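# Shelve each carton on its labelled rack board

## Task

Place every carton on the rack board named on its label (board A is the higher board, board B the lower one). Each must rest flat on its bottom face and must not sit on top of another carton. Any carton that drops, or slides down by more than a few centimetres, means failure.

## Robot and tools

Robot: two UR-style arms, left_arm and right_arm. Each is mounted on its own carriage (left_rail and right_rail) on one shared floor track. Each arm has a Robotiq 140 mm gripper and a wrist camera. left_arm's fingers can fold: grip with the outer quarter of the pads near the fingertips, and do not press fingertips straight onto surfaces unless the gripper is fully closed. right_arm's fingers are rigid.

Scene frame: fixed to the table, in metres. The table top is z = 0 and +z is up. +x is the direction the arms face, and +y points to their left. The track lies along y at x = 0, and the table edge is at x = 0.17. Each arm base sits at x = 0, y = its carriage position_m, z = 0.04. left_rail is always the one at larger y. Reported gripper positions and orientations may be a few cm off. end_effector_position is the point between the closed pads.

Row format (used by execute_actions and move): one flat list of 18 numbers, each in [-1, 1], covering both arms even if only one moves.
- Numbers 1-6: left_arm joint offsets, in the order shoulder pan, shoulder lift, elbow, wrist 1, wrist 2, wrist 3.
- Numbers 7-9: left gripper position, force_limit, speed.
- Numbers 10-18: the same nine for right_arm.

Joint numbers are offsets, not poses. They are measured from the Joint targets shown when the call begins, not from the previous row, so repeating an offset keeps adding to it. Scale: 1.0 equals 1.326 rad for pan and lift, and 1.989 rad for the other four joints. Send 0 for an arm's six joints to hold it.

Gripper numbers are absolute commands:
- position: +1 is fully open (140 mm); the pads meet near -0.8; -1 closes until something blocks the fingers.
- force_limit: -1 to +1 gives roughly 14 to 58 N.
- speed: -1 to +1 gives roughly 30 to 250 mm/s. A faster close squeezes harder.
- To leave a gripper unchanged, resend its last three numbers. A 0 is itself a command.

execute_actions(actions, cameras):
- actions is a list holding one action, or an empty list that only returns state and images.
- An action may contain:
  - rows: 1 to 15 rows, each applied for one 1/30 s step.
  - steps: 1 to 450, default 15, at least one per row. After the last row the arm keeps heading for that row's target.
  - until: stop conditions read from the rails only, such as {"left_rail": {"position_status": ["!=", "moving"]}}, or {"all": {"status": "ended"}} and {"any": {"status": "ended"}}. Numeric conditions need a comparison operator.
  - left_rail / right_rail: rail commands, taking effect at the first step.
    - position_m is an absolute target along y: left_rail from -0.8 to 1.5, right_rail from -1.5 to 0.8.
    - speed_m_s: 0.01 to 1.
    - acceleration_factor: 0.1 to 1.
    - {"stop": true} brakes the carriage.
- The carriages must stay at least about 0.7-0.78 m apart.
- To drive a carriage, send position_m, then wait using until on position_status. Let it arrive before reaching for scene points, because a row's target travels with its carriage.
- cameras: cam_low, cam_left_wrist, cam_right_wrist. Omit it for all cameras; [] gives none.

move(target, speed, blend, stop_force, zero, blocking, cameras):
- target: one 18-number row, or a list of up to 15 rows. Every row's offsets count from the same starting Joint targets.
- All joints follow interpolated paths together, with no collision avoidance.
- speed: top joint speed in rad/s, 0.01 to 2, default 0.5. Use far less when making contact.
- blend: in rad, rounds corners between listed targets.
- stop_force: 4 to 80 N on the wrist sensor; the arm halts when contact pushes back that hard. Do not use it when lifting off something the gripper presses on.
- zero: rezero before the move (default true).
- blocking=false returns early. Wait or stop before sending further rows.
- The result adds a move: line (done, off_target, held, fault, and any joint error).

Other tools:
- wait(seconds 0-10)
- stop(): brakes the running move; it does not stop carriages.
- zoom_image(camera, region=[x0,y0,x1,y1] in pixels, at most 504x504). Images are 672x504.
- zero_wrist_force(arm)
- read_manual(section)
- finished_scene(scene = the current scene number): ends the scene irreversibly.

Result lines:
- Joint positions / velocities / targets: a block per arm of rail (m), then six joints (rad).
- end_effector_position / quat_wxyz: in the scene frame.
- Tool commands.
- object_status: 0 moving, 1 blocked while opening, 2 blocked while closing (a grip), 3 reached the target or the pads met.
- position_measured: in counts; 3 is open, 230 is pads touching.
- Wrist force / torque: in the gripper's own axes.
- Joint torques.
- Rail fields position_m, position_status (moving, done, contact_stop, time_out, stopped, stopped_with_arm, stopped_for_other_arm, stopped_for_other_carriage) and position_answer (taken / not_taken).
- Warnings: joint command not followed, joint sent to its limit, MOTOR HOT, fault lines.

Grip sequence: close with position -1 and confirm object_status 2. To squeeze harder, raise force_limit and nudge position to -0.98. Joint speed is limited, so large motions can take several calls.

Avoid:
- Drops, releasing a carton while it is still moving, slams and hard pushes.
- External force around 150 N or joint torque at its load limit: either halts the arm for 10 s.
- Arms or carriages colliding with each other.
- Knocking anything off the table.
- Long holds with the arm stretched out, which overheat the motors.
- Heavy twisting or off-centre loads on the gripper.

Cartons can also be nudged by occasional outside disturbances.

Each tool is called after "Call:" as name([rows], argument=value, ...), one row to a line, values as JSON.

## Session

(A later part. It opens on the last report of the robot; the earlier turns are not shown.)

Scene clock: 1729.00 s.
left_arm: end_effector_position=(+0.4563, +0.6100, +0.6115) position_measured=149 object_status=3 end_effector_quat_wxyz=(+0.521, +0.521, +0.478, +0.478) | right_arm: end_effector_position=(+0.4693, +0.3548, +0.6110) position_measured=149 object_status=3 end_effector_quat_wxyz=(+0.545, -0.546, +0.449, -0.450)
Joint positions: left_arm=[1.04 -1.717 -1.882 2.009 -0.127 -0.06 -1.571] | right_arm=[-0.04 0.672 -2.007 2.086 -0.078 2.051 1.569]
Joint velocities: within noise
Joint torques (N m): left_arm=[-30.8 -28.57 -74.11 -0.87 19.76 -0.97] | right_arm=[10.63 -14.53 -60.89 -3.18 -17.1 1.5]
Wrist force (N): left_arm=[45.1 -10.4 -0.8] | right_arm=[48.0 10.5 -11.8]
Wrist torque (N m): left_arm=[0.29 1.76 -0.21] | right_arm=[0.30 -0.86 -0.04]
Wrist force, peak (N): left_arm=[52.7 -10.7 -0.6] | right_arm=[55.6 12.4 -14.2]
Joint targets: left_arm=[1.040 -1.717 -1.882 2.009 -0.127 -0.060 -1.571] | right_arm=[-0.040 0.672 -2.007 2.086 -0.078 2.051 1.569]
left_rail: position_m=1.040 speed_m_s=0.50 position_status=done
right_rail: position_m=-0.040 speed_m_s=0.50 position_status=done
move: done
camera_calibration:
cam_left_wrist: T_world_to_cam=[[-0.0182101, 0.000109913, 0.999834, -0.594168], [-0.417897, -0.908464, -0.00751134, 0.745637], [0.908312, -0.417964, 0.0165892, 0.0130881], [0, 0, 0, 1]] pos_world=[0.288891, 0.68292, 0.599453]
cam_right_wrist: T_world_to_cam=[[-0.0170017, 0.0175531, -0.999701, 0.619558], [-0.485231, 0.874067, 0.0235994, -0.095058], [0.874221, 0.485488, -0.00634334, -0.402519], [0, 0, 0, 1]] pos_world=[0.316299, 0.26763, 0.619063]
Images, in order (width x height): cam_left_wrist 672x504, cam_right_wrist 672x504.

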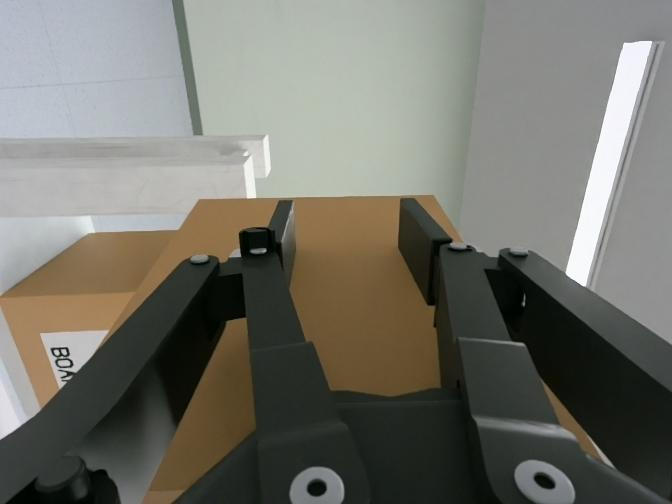

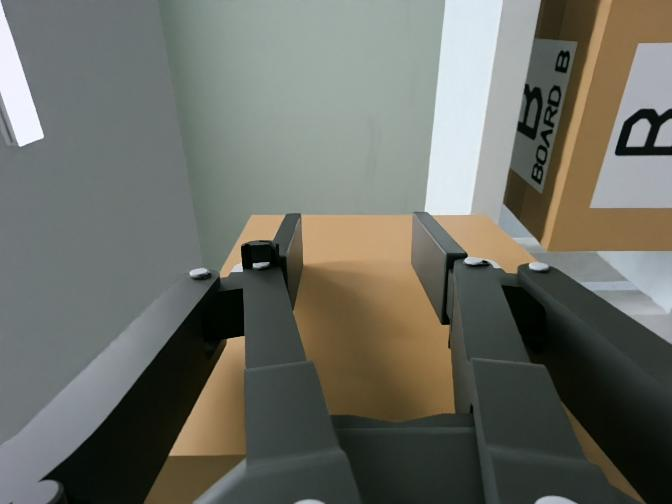

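Call:
move([
  [0.0225,0.0431,-0.0193,-0.0095,0.0287,0,-0.16,1,0,-0.0581,-0.0438,0.0153,0.0134,-0.0257,0,-0.16,1,0],
  [0.0490,0.0835,-0.0396,-0.0160,0.0595,0,-0.16,1,0,-0.1262,-0.0824,0.0274,0.0271,-0.0579,0,-0.16,1,0],
  [0.0722,0.1317,-0.0659,-0.0219,0.0750,0,-0.16,1,0,-0.2367,-0.1244,0.0391,0.0433,-0.1316,0,-0.16,1,0],
  [0.0979,0.1788,-0.0938,-0.0254,0.0921,0,-0.16,1,0,-0.3606,-0.1572,0.0473,0.0570,-0.2142,0,-0.16,1,0],
], speed=0.08, blend=0.006, stop_force=15, cameras=["cam_left_wrist","cam_right_wrist"])

Scene clock: 1769.90 s.
left_arm: end_effector_position=(+0.5029, +0.4727, +0.6107) position_measured=149 object_status=3 end_effector_quat_wxyz=(+0.534, +0.533, +0.464, +0.464) | right_arm: end_effector_position=(+0.5031, +0.2174, +0.6111) position_measured=149 object_status=3 end_effector_quat_wxyz=(+0.533, -0.534, +0.463, -0.464)
Joint positions: left_arm=[1.04 -1.587 -1.645 1.823 -0.178 0.123 -1.571] | right_arm=[-0.04 0.194 -2.215 2.18 0.035 1.625 1.569]
Joint velocities: within noise
Joint torques (N m): left_arm=[-18.05 -2.23 -74.94 -9.75 28.26 -0.86] | right_arm=[6.82 -6.85 -49.25 -4.45 -23.67 1.37]
Wrist force (N): left_arm=[51.5 -5.1 3.1] | right_arm=[54.3 16.1 -17.0]
Wrist torque (N m): left_arm=[0.18 2.08 -0.55] | right_arm=[0.16 -2.18 -1.11]
Wrist force, peak (N): left_arm=[52.0 -4.5 4.2] | right_arm=[54.6 17.5 -17.8]
Joint targets: left_arm=[1.040 -1.587 -1.645 1.823 -0.178 0.123 -1.571] | right_arm=[-0.040 0.194 -2.215 2.180 0.035 1.625 1.569]
left_rail: position_m=1.040 speed_m_s=0.50 position_status=done
right_rail: position_m=-0.040 speed_m_s=0.50 position_status=done
move: done
camera_calibration:
cam_left_wrist: T_world_to_cam=[[-0.018197, 0.0010866, 0.999834, -0.592988], [-0.465766, -0.884876, -0.0075153, 0.653241], [0.884721, -0.465825, 0.0166082, -0.052133], [0, 0, 0, 1]] pos_world=[0.33959, 0.554397, 0.598665]
cam_right_wrist: T_world_to_cam=[[-0.0151921, 0.018823, -0.999707, 0.621421], [-0.43905, 0.898153, 0.0235829, 0.0129341], [0.898334, 0.439279, -0.00538059, -0.36808], [0, 0, 0, 1]] pos_world=[0.345778, 0.138376, 0.618954]
Images, in order (width x height): cam_left_wrist 672x504, cam_right_wrist 672x504.

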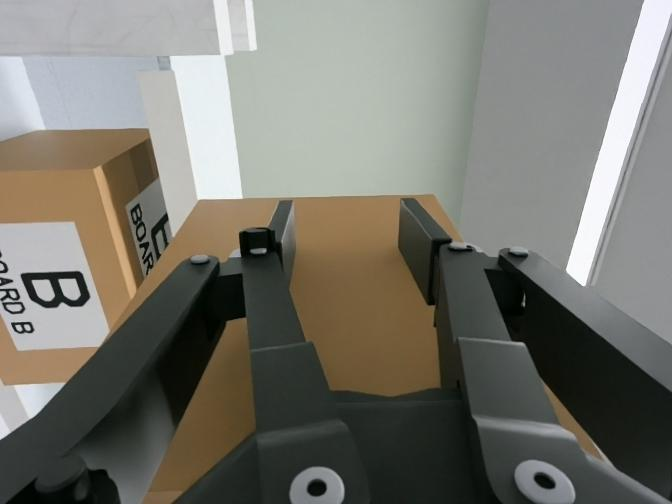

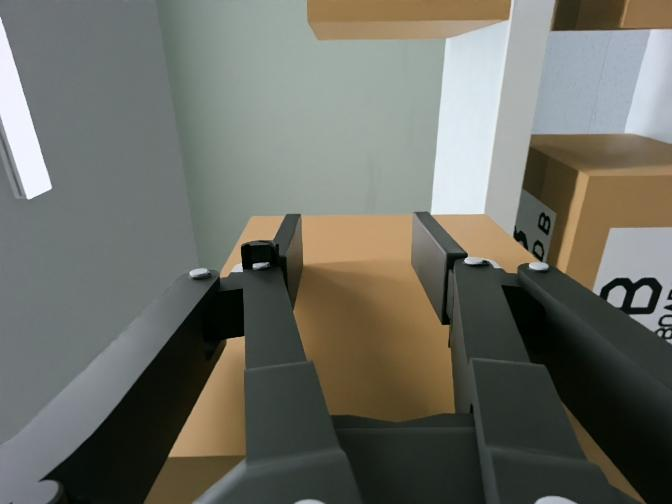

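Call:
move([
  [0.0637,0.0204,-0.0127,-0.0009,0.0424,0,-0.16,1,0,-0.0264,0.0558,-0.0144,-0.0228,-0.0176,0,-0.16,1,0],
  [0.1191,0.0407,-0.0262,-0.0009,0.0794,0,-0.16,1,0,-0.0435,0.1076,-0.0301,-0.0417,-0.0290,0,-0.16,1,0],
  [0.1722,0.0644,-0.0420,-0.0009,0.1148,0,-0.16,1,0,-0.0566,0.1599,-0.0481,-0.0585,-0.0377,0,-0.16,1,0],
  [0.2226,0.0906,-0.0600,-0.0004,0.1484,0,-0.16,1,0,-0.0667,0.2120,-0.0683,-0.0731,-0.0445,0,-0.16,1,0],
  [0.2704,0.1190,-0.0802,0.0010,0.1802,0,-0.16,1,0,-0.0749,0.2634,-0.0906,-0.0850,-0.0499,0,-0.16,1,0],
  [0.3152,0.1492,-0.1027,0.0033,0.2101,0,-0.16,1,0,-0.0815,0.3143,-0.1150,-0.0945,-0.0543,0,-0.16,1,0],
  [0.3572,0.1812,-0.1274,0.0066,0.2382,0,-0.16,1,0,-0.0871,0.3642,-0.1413,-0.1015,-0.0581,0,-0.16,1,0],
], speed=0.085, blend=0.006, stop_force=20, cameras=["cam_left_wrist","cam_right_wrist"])

Scene clock: 1824.60 s.
left_arm: end_effector_position=(+0.7871, +0.4726, +0.6114) position_measured=149 object_status=3 end_effector_quat_wxyz=(+0.534, +0.534, +0.464, +0.464) | right_arm: end_effector_position=(+0.7873, +0.2175, +0.6110) position_measured=149 object_status=3 end_effector_quat_wxyz=(+0.533, -0.534, +0.463, -0.464)
Joint positions: left_arm=[1.04 -1.114 -1.405 1.569 -0.165 0.597 -1.571] | right_arm=[-0.04 0.079 -1.732 1.899 -0.167 1.51 1.569]
Joint velocities: within noise
Joint torques (N m): left_arm=[-30.91 -32.92 -71.05 -2.51 26.48 -0.84] | right_arm=[19.67 -28.28 -64.35 -15.7 -22.07 1.84]
Wrist force (N): left_arm=[48.8 -4.9 4.2] | right_arm=[51.1 17.8 -18.0]
Wrist torque (N m): left_arm=[-0.05 1.95 -0.45] | right_arm=[-0.06 -2.37 -1.30]
Wrist force, peak (N): left_arm=[59.0 -4.4 3.8] | right_arm=[61.4 17.7 -19.5]
Joint targets: left_arm=[1.040 -1.114 -1.405 1.569 -0.165 0.597 -1.571] | right_arm=[-0.040 0.079 -1.732 1.899 -0.167 1.510 1.569]
left_rail: position_m=1.040 speed_m_s=0.50 position_status=done
right_rail: position_m=-0.040 speed_m_s=0.50 position_status=done
move: done
camera_calibration:
cam_left_wrist: T_world_to_cam=[[-0.0182449, 0.00107662, 0.999833, -0.588428], [-0.465884, -0.884814, -0.00754864, 0.785674], [0.884658, -0.465943, 0.0166449, -0.303523], [0, 0, 0, 1]] pos_world=[0.623811, 0.554384, 0.599313]
cam_right_wrist: T_world_to_cam=[[-0.0151724, 0.0187748, -0.999709, 0.625706], [-0.439111, 0.898125, 0.0235314, 0.137761], [0.898305, 0.43934, -0.0053825, -0.623458], [0, 0, 0, 1]] pos_world=[0.630041, 0.138436, 0.618926]
Images, in order (width x height): cam_left_wrist 672x504, cam_right_wrist 672x504.

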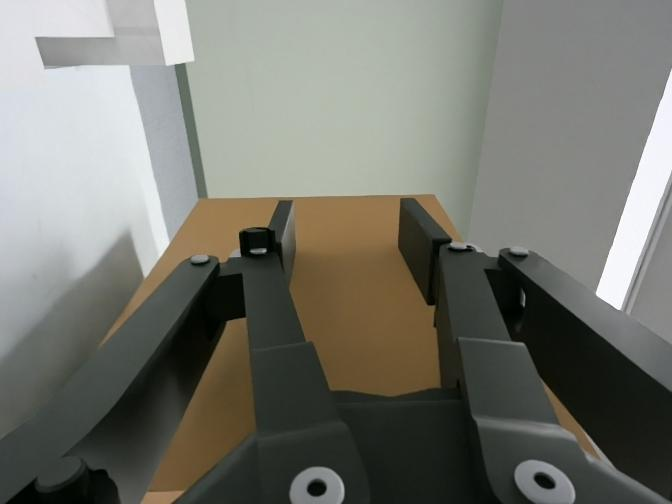

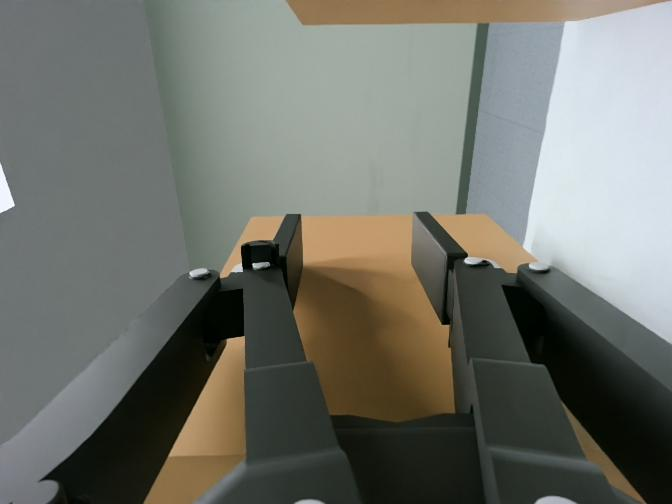

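Call:
move([
  [0,0.00445,0.01438,-0.01735,0,0,-0.16,1,0,0,0.00486,0.01525,-0.0185,0,0,-0.16,1,0],
  [0,0.01274,0.03484,-0.04334,0,0,-0.16,1,0,0,0.01395,0.0373,-0.0466,0,0,-0.16,1,0],
], speed=0.03, blend=0.004, stop_force=8, cameras=["cam_low"])

Scene clock: 1863.07 s.
left_arm: end_effector_position=(+0.7872, +0.4725, +0.5792) position_measured=149 object_status=3 end_effector_quat_wxyz=(+0.534, +0.533, +0.464, +0.464) | right_arm: end_effector_position=(+0.7876, +0.2175, +0.5804) position_measured=149 object_status=3 end_effector_quat_wxyz=(+0.533, -0.534, +0.463, -0.464)
Joint positions: left_arm=[1.04 -1.114 -1.394 1.615 -0.221 0.597 -1.571] | right_arm=[-0.04 0.079 -1.722 1.945 -0.224 1.51 1.569]
Joint velocities: within noise
Joint torques (N m): left_arm=[-41.62 -72.71 -71.48 -2.38 26.51 -0.71] | right_arm=[21 -50.53 -61.62 -3.97 -21.14 1.67]
Wrist force (N): left_arm=[51.5 -2.9 4.8] | right_arm=[54.3 13.7 -20.6]
Wrist torque (N m): left_arm=[0.37 2.08 -0.76] | right_arm=[-0.23 -2.69 -1.48]
Wrist force, peak (N): left_arm=[54.0 4.9 8.6] | right_arm=[55.5 13.6 -21.1]
Joint targets: left_arm=[1.040 -1.114 -1.394 1.615 -0.221 0.597 -1.571] | right_arm=[-0.040 0.079 -1.722 1.945 -0.224 1.510 1.569]
left_rail: position_m=1.040 speed_m_s=0.50 position_status=done
right_rail: position_m=-0.040 speed_m_s=0.50 position_status=done
move: contact (left_arm, right_arm); path passed 1 of 2 targets; left_arm: the wrist 1 is farthest, 0.031 rad from its target; right_arm: the wrist 1 is farthest, 0.036 rad from its target
Images, in order (width x height): cam_low 672x504.

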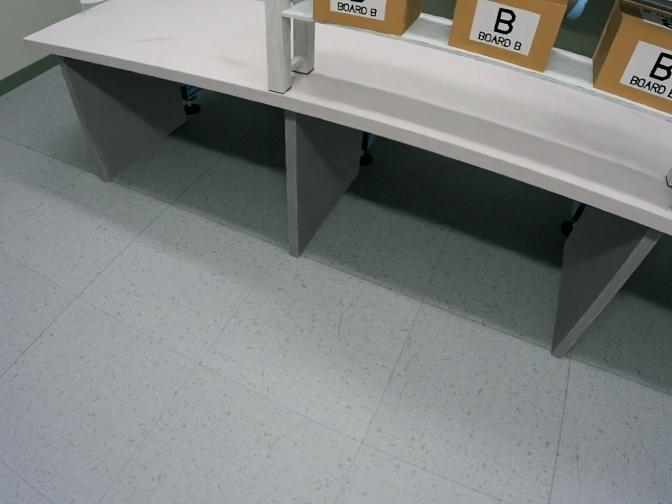

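Call:
move(target=[0,0.00083,0.00205,-0.0026,0,0,-0.16,1,0,0,0.00091,0.0022,-0.0028,0,0,-0.16,1,0], speed=0.01, stop_force=25, cameras=["cam_right_wrist","cam_left_wrist"])

Scene clock: 1869.50 s.
left_arm: end_effector_position=(+0.7872, +0.4725, +0.5772) position_measured=149 object_status=3 end_effector_quat_wxyz=(+0.534, +0.533, +0.464, +0.464) | right_arm: end_effector_position=(+0.7876, +0.2175, +0.5782) position_measured=149 object_status=3 end_effector_quat_wxyz=(+0.534, -0.534, +0.463, -0.465)
Joint positions: left_arm=[1.04 -1.114 -1.394 1.618 -0.225 0.597 -1.571] | right_arm=[-0.04 0.079 -1.721 1.948 -0.228 1.51 1.569]
Joint velocities: within noise
Joint torques (N m): left_arm=[-58.91 -52.78 -51.93 0.12 26.19 -0.8] | right_arm=[25.3 -29.86 -43.72 0.95 -21 1.41]
Wrist force (N): left_arm=[55.8 19.9 6.0] | right_arm=[53.2 -10.4 -22.1]
Wrist torque (N m): left_arm=[-0.33 2.28 -0.94] | right_arm=[-0.78 -2.91 -1.20]
Wrist force, peak (N): left_arm=[56.5 25.3 7.3] | right_arm=[54.9 13.7 -20.8]
Joint targets: left_arm=[1.040 -1.114 -1.394 1.618 -0.225 0.597 -1.571] | right_arm=[-0.040 0.079 -1.721 1.948 -0.228 1.510 1.569]
left_rail: position_m=1.040 speed_m_s=0.50 position_status=done
right_rail: position_m=-0.040 speed_m_s=0.50 position_status=done
move: contact (left_arm, right_arm)
camera_calibration:
cam_left_wrist: T_world_to_cam=[[-0.0185646, 0.00172584, 0.999826, -0.554325], [-0.465853, -0.884833, -0.00712254, 0.785066], [0.884667, -0.465904, 0.0172306, -0.303487], [0, 0, 0, 1]] pos_world=[0.62392, 0.554213, 0.56505]
cam_right_wrist: T_world_to_cam=[[-0.0145476, 0.0188239, -0.999717, 0.592402], [-0.439125, 0.898124, 0.023301, 0.138778], [0.898308, 0.439339, -0.00479945, -0.624227], [0, 0, 0, 1]] pos_world=[0.630307, 0.138456, 0.586005]
Images, in order (width x height): cam_left_wrist 672x504, cam_right_wrist 672x504.

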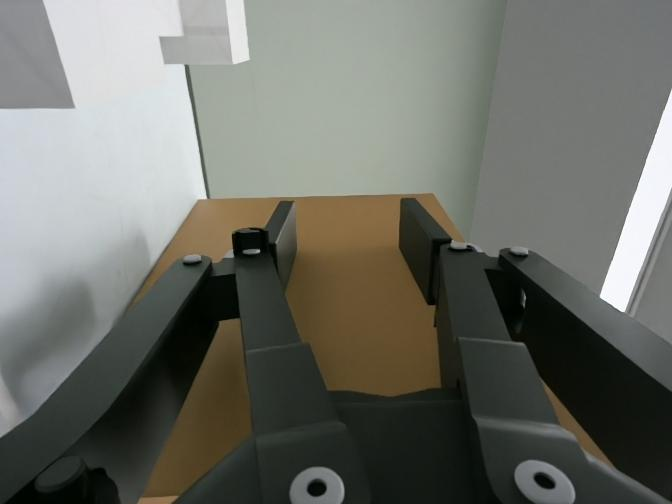

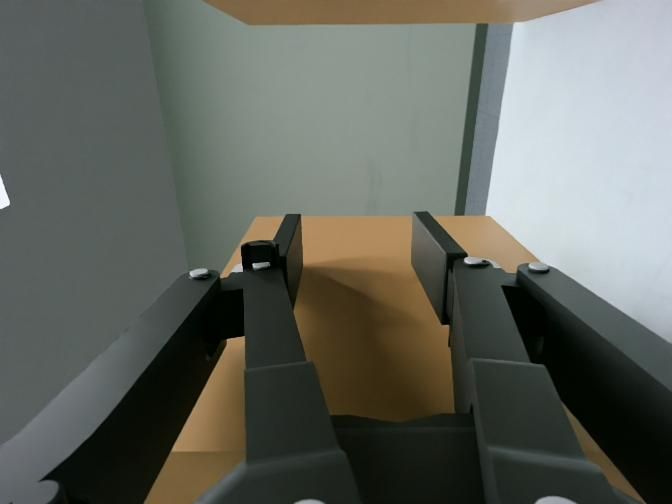

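Call:
move(target=[0.0050,-0.00935,0.0074,-0.0012,0.0033,0,-0.16,1,0,-0.0202,-0.0069,0.0038,0.0008,-0.0135,0,-0.16,1,0], speed=0.03, cameras=["cam_right_wrist","cam_left_wrist"])

Scene clock: 1878.67 s.
left_arm: end_effector_position=(+0.7872, +0.4821, +0.5772) position_measured=149 object_status=3 end_effector_quat_wxyz=(+0.534, +0.533, +0.464, +0.464) end_effector_velocity=(+0.000, +0.002, +0.000) end_effector_angular_velocity=(+0.000, +0.000, +0.000) | right_arm: end_effector_position=(+0.7877, +0.2053, +0.5782) position_measured=149 object_status=3 end_effector_quat_wxyz=(+0.534, -0.534, +0.463, -0.465)
Joint positions: left_arm=[1.04 -1.107 -1.406 1.632 -0.227 0.603 -1.571] | right_arm=[-0.04 0.052 -1.73 1.956 -0.227 1.483 1.569]
Joint velocities: left_arm=[0.001 0 -0.001 0.001 0 0 0] | right_arm=[within noise]
Joint torques (N m): left_arm=[12.85 -85.99 -38.7 -4.38 2.53 -0.37] | right_arm=[-14.92 -48.89 -34.94 0.45 -2.81 1.61]
Wrist force (N): left_arm=[-0.4 -0.3 0.4] | right_arm=[4.0 1.9 -6.4]
Wrist torque (N m): left_arm=[-0.03 0.18 -0.28] | right_arm=[-0.19 -1.08 -0.30]
Wrist force, peak (N): left_arm=[56.0 20.0 6.6] | right_arm=[53.5 -10.4 -22.0]
Joint targets: left_arm=[1.040 -1.107 -1.406 1.632 -0.227 0.603 -1.571] | right_arm=[-0.040 0.052 -1.730 1.956 -0.227 1.483 1.569]
left_rail: position_m=1.040 speed_m_s=0.50 position_status=done
right_rail: position_m=-0.040 speed_m_s=0.50 position_status=done
move: done
camera_calibration:
cam_left_wrist: T_world_to_cam=[[-0.0186052, 0.00179354, 0.999825, -0.554361], [-0.465801, -0.884861, -0.00708054, 0.793553], [0.884694, -0.465851, 0.0172985, -0.299034], [0, 0, 0, 1]] pos_world=[0.623877, 0.563873, 0.565056]
cam_right_wrist: T_world_to_cam=[[-0.0145438, 0.0187948, -0.999718, 0.592661], [-0.439187, 0.898094, 0.0232735, 0.149897], [0.898278, 0.439401, -0.00480731, -0.618954], [0, 0, 0, 1]] pos_world=[0.630445, 0.126208, 0.58603]
Images, in order (width x height): cam_left_wrist 672x504, cam_right_wrist 672x504.

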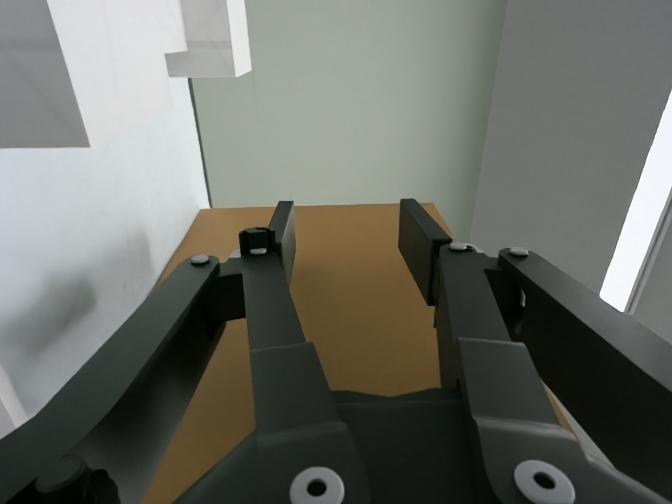

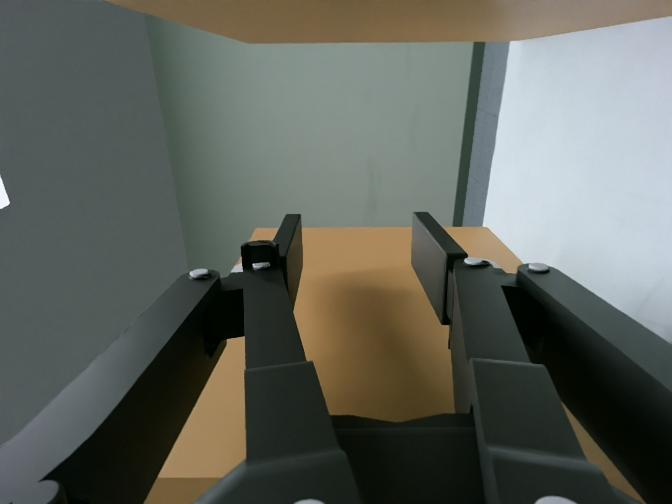

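Call:
move(target=[0,0,0,0,0,0,-0.16,1,0,-0.0088,-0.0026,0.0014,0.0003,-0.0058,0,-0.16,1,0], speed=0.03, cameras=["cam_right_wrist"])

Scene clock: 1888.53 s.
left_arm: end_effector_position=(+0.7872, +0.4824, +0.5772) position_measured=149 object_status=3 end_effector_quat_wxyz=(+0.534, +0.533, +0.464, +0.464) | right_arm: end_effector_position=(+0.7880, +0.1998, +0.5783) position_measured=149 object_status=3 end_effector_quat_wxyz=(+0.534, -0.534, +0.463, -0.465)
Joint positions: left_arm=[1.04 -1.107 -1.406 1.632 -0.227 0.603 -1.571] | right_arm=[-0.04 0.04 -1.733 1.958 -0.226 1.471 1.569]
Joint velocities: within noise
Joint torques (N m): left_arm=[11.93 -83.8 -45.63 -2.89 1.92 -0.5] | right_arm=[-13.39 -48.65 -34.44 0.55 -3.45 1.38]
Wrist force (N): left_arm=[-0.3 -0.3 0.1] | right_arm=[4.1 2.3 -6.8]
Wrist torque (N m): left_arm=[-0.02 0.18 -0.28] | right_arm=[-0.10 -1.08 -0.30]
Wrist force, peak (N): left_arm=[-0.2 -0.9 0.3] | right_arm=[4.2 2.2 -7.0]
Joint targets: left_arm=[1.040 -1.107 -1.406 1.632 -0.227 0.603 -1.571] | right_arm=[-0.040 0.040 -1.733 1.958 -0.226 1.471 1.569]
left_rail: position_m=1.040 speed_m_s=0.50 position_status=done
right_rail: position_m=-0.040 speed_m_s=0.50 position_status=done
move: done
camera_calibration:
cam_right_wrist: T_world_to_cam=[[-0.0144732, 0.0187871, -0.999719, 0.592769], [-0.439069, 0.898153, 0.023235, 0.154849], [0.898337, 0.439282, -0.00475028, -0.616866], [0, 0, 0, 1]] pos_world=[0.630722, 0.120763, 0.586074]
Images, in order (width x height): cam_right_wrist 672x504.

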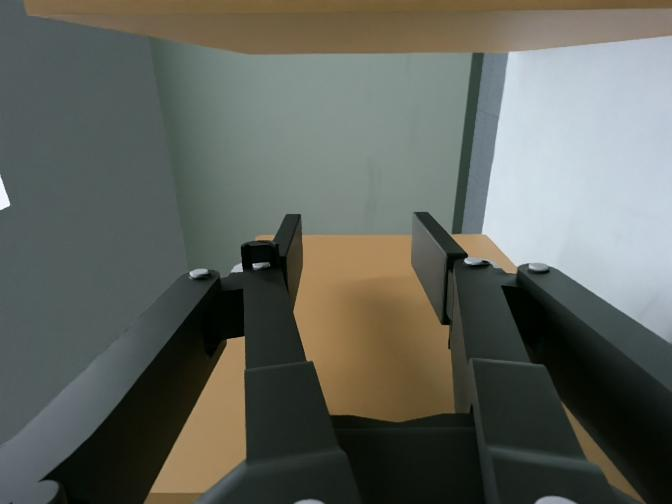

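Call:
move([
  [-0.0702,-0.0520,0.0381,-0.0029,-0.0466,0,-0.16,1,0,0.0063,-0.0855,0.0426,0.0149,0.0043,0,-0.16,1,0],
  [-0.1483,-0.0987,0.0714,-0.0051,-0.0986,0,-0.16,1,0,0.0135,-0.1734,0.0803,0.0357,0.0091,0,-0.16,1,0],
  [-0.3393,-0.2913,0.1939,0.0008,-0.2260,0,-0.16,1,0,0.2307,-0.2846,0.1256,0.0647,0.1539,0,-0.16,1,0],
  [-0.5193,-0.5063,0.2996,0.0384,-0.3460,0,-0.16,1,0,0.4549,-0.2596,0.1357,0.0379,0.3034,0,-0.16,1,0],
], speed=0.3, blend=0.02)

Scene clock: 1918.30 s.
left_arm: end_effector_position=(+0.4474, +0.6925, +0.5508) position_measured=149 object_status=3 end_effector_quat_wxyz=(+0.534, +0.534, +0.464, +0.464) | right_arm: end_effector_position=(+0.4471, +0.3072, +0.5507) position_measured=149 object_status=3 end_effector_quat_wxyz=(+0.533, -0.534, +0.464, -0.464)
Joint positions: left_arm=[1.04 -1.795 -2.077 2.228 -0.151 -0.084 -1.571] | right_arm=[-0.04 0.643 -2.078 2.228 -0.151 2.074 1.569]
Joint velocities: within noise
Joint torques (N m): left_arm=[-16.04 -25.33 -37.9 3.27 -2.45 -0.56] | right_arm=[12.45 10.08 -35.9 -7.07 3.51 1.54]
Wrist force (N): left_arm=[-0.1 -0.5 0.2] | right_arm=[3.8 2.2 -6.2]
Wrist torque (N m): left_arm=[-0.08 0.11 -0.28] | right_arm=[-0.24 -1.01 -0.37]
Wrist force, peak (N): left_arm=[1.9 -0.6 2.5] | right_arm=[3.9 3.0 -7.3]
Joint targets: left_arm=[1.040 -1.795 -2.077 2.228 -0.151 -0.085 -1.571] | right_arm=[-0.040 0.643 -2.078 2.228 -0.151 2.075 1.569]
left_rail: position_m=1.040 speed_m_s=0.50 position_status=done
right_rail: position_m=-0.040 speed_m_s=0.50 position_status=done
move: done
camera_calibration:
cam_left_wrist: T_world_to_cam=[[-0.0182062, 0.000953418, 0.999834, -0.534225], [-0.466152, -0.884672, -0.00764468, 0.821563], [0.884518, -0.466213, 0.016551, 0.100794], [0, 0, 0, 1]] pos_world=[0.284093, 0.774314, 0.538749]
cam_right_wrist: T_world_to_cam=[[-0.0155354, 0.0187955, -0.999703, 0.558741], [-0.438789, 0.898277, 0.0237074, -0.0910278], [0.898456, 0.439027, -0.0057079, -0.357357], [0, 0, 0, 1]] pos_world=[0.289808, 0.228156, 0.558694]

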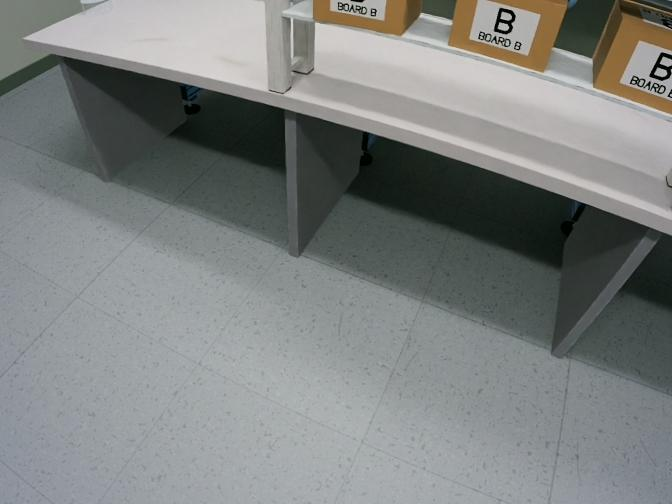

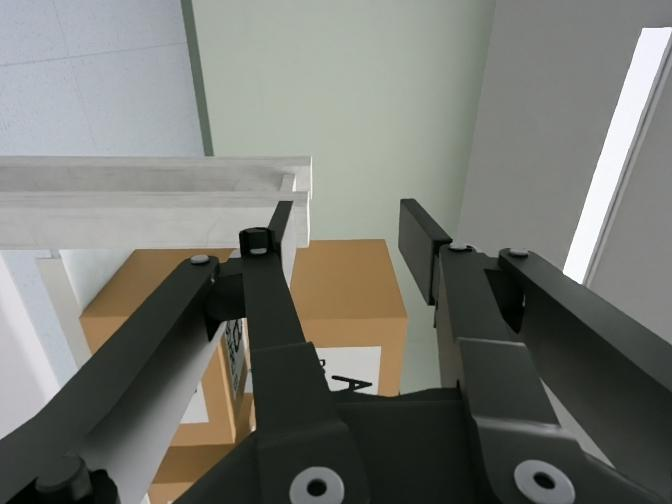

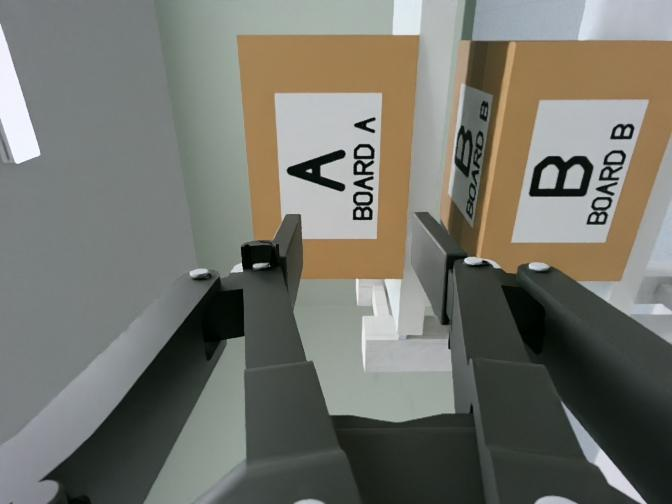

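Call:
finished_scene(scene=2)

The scene is finished: the task was done.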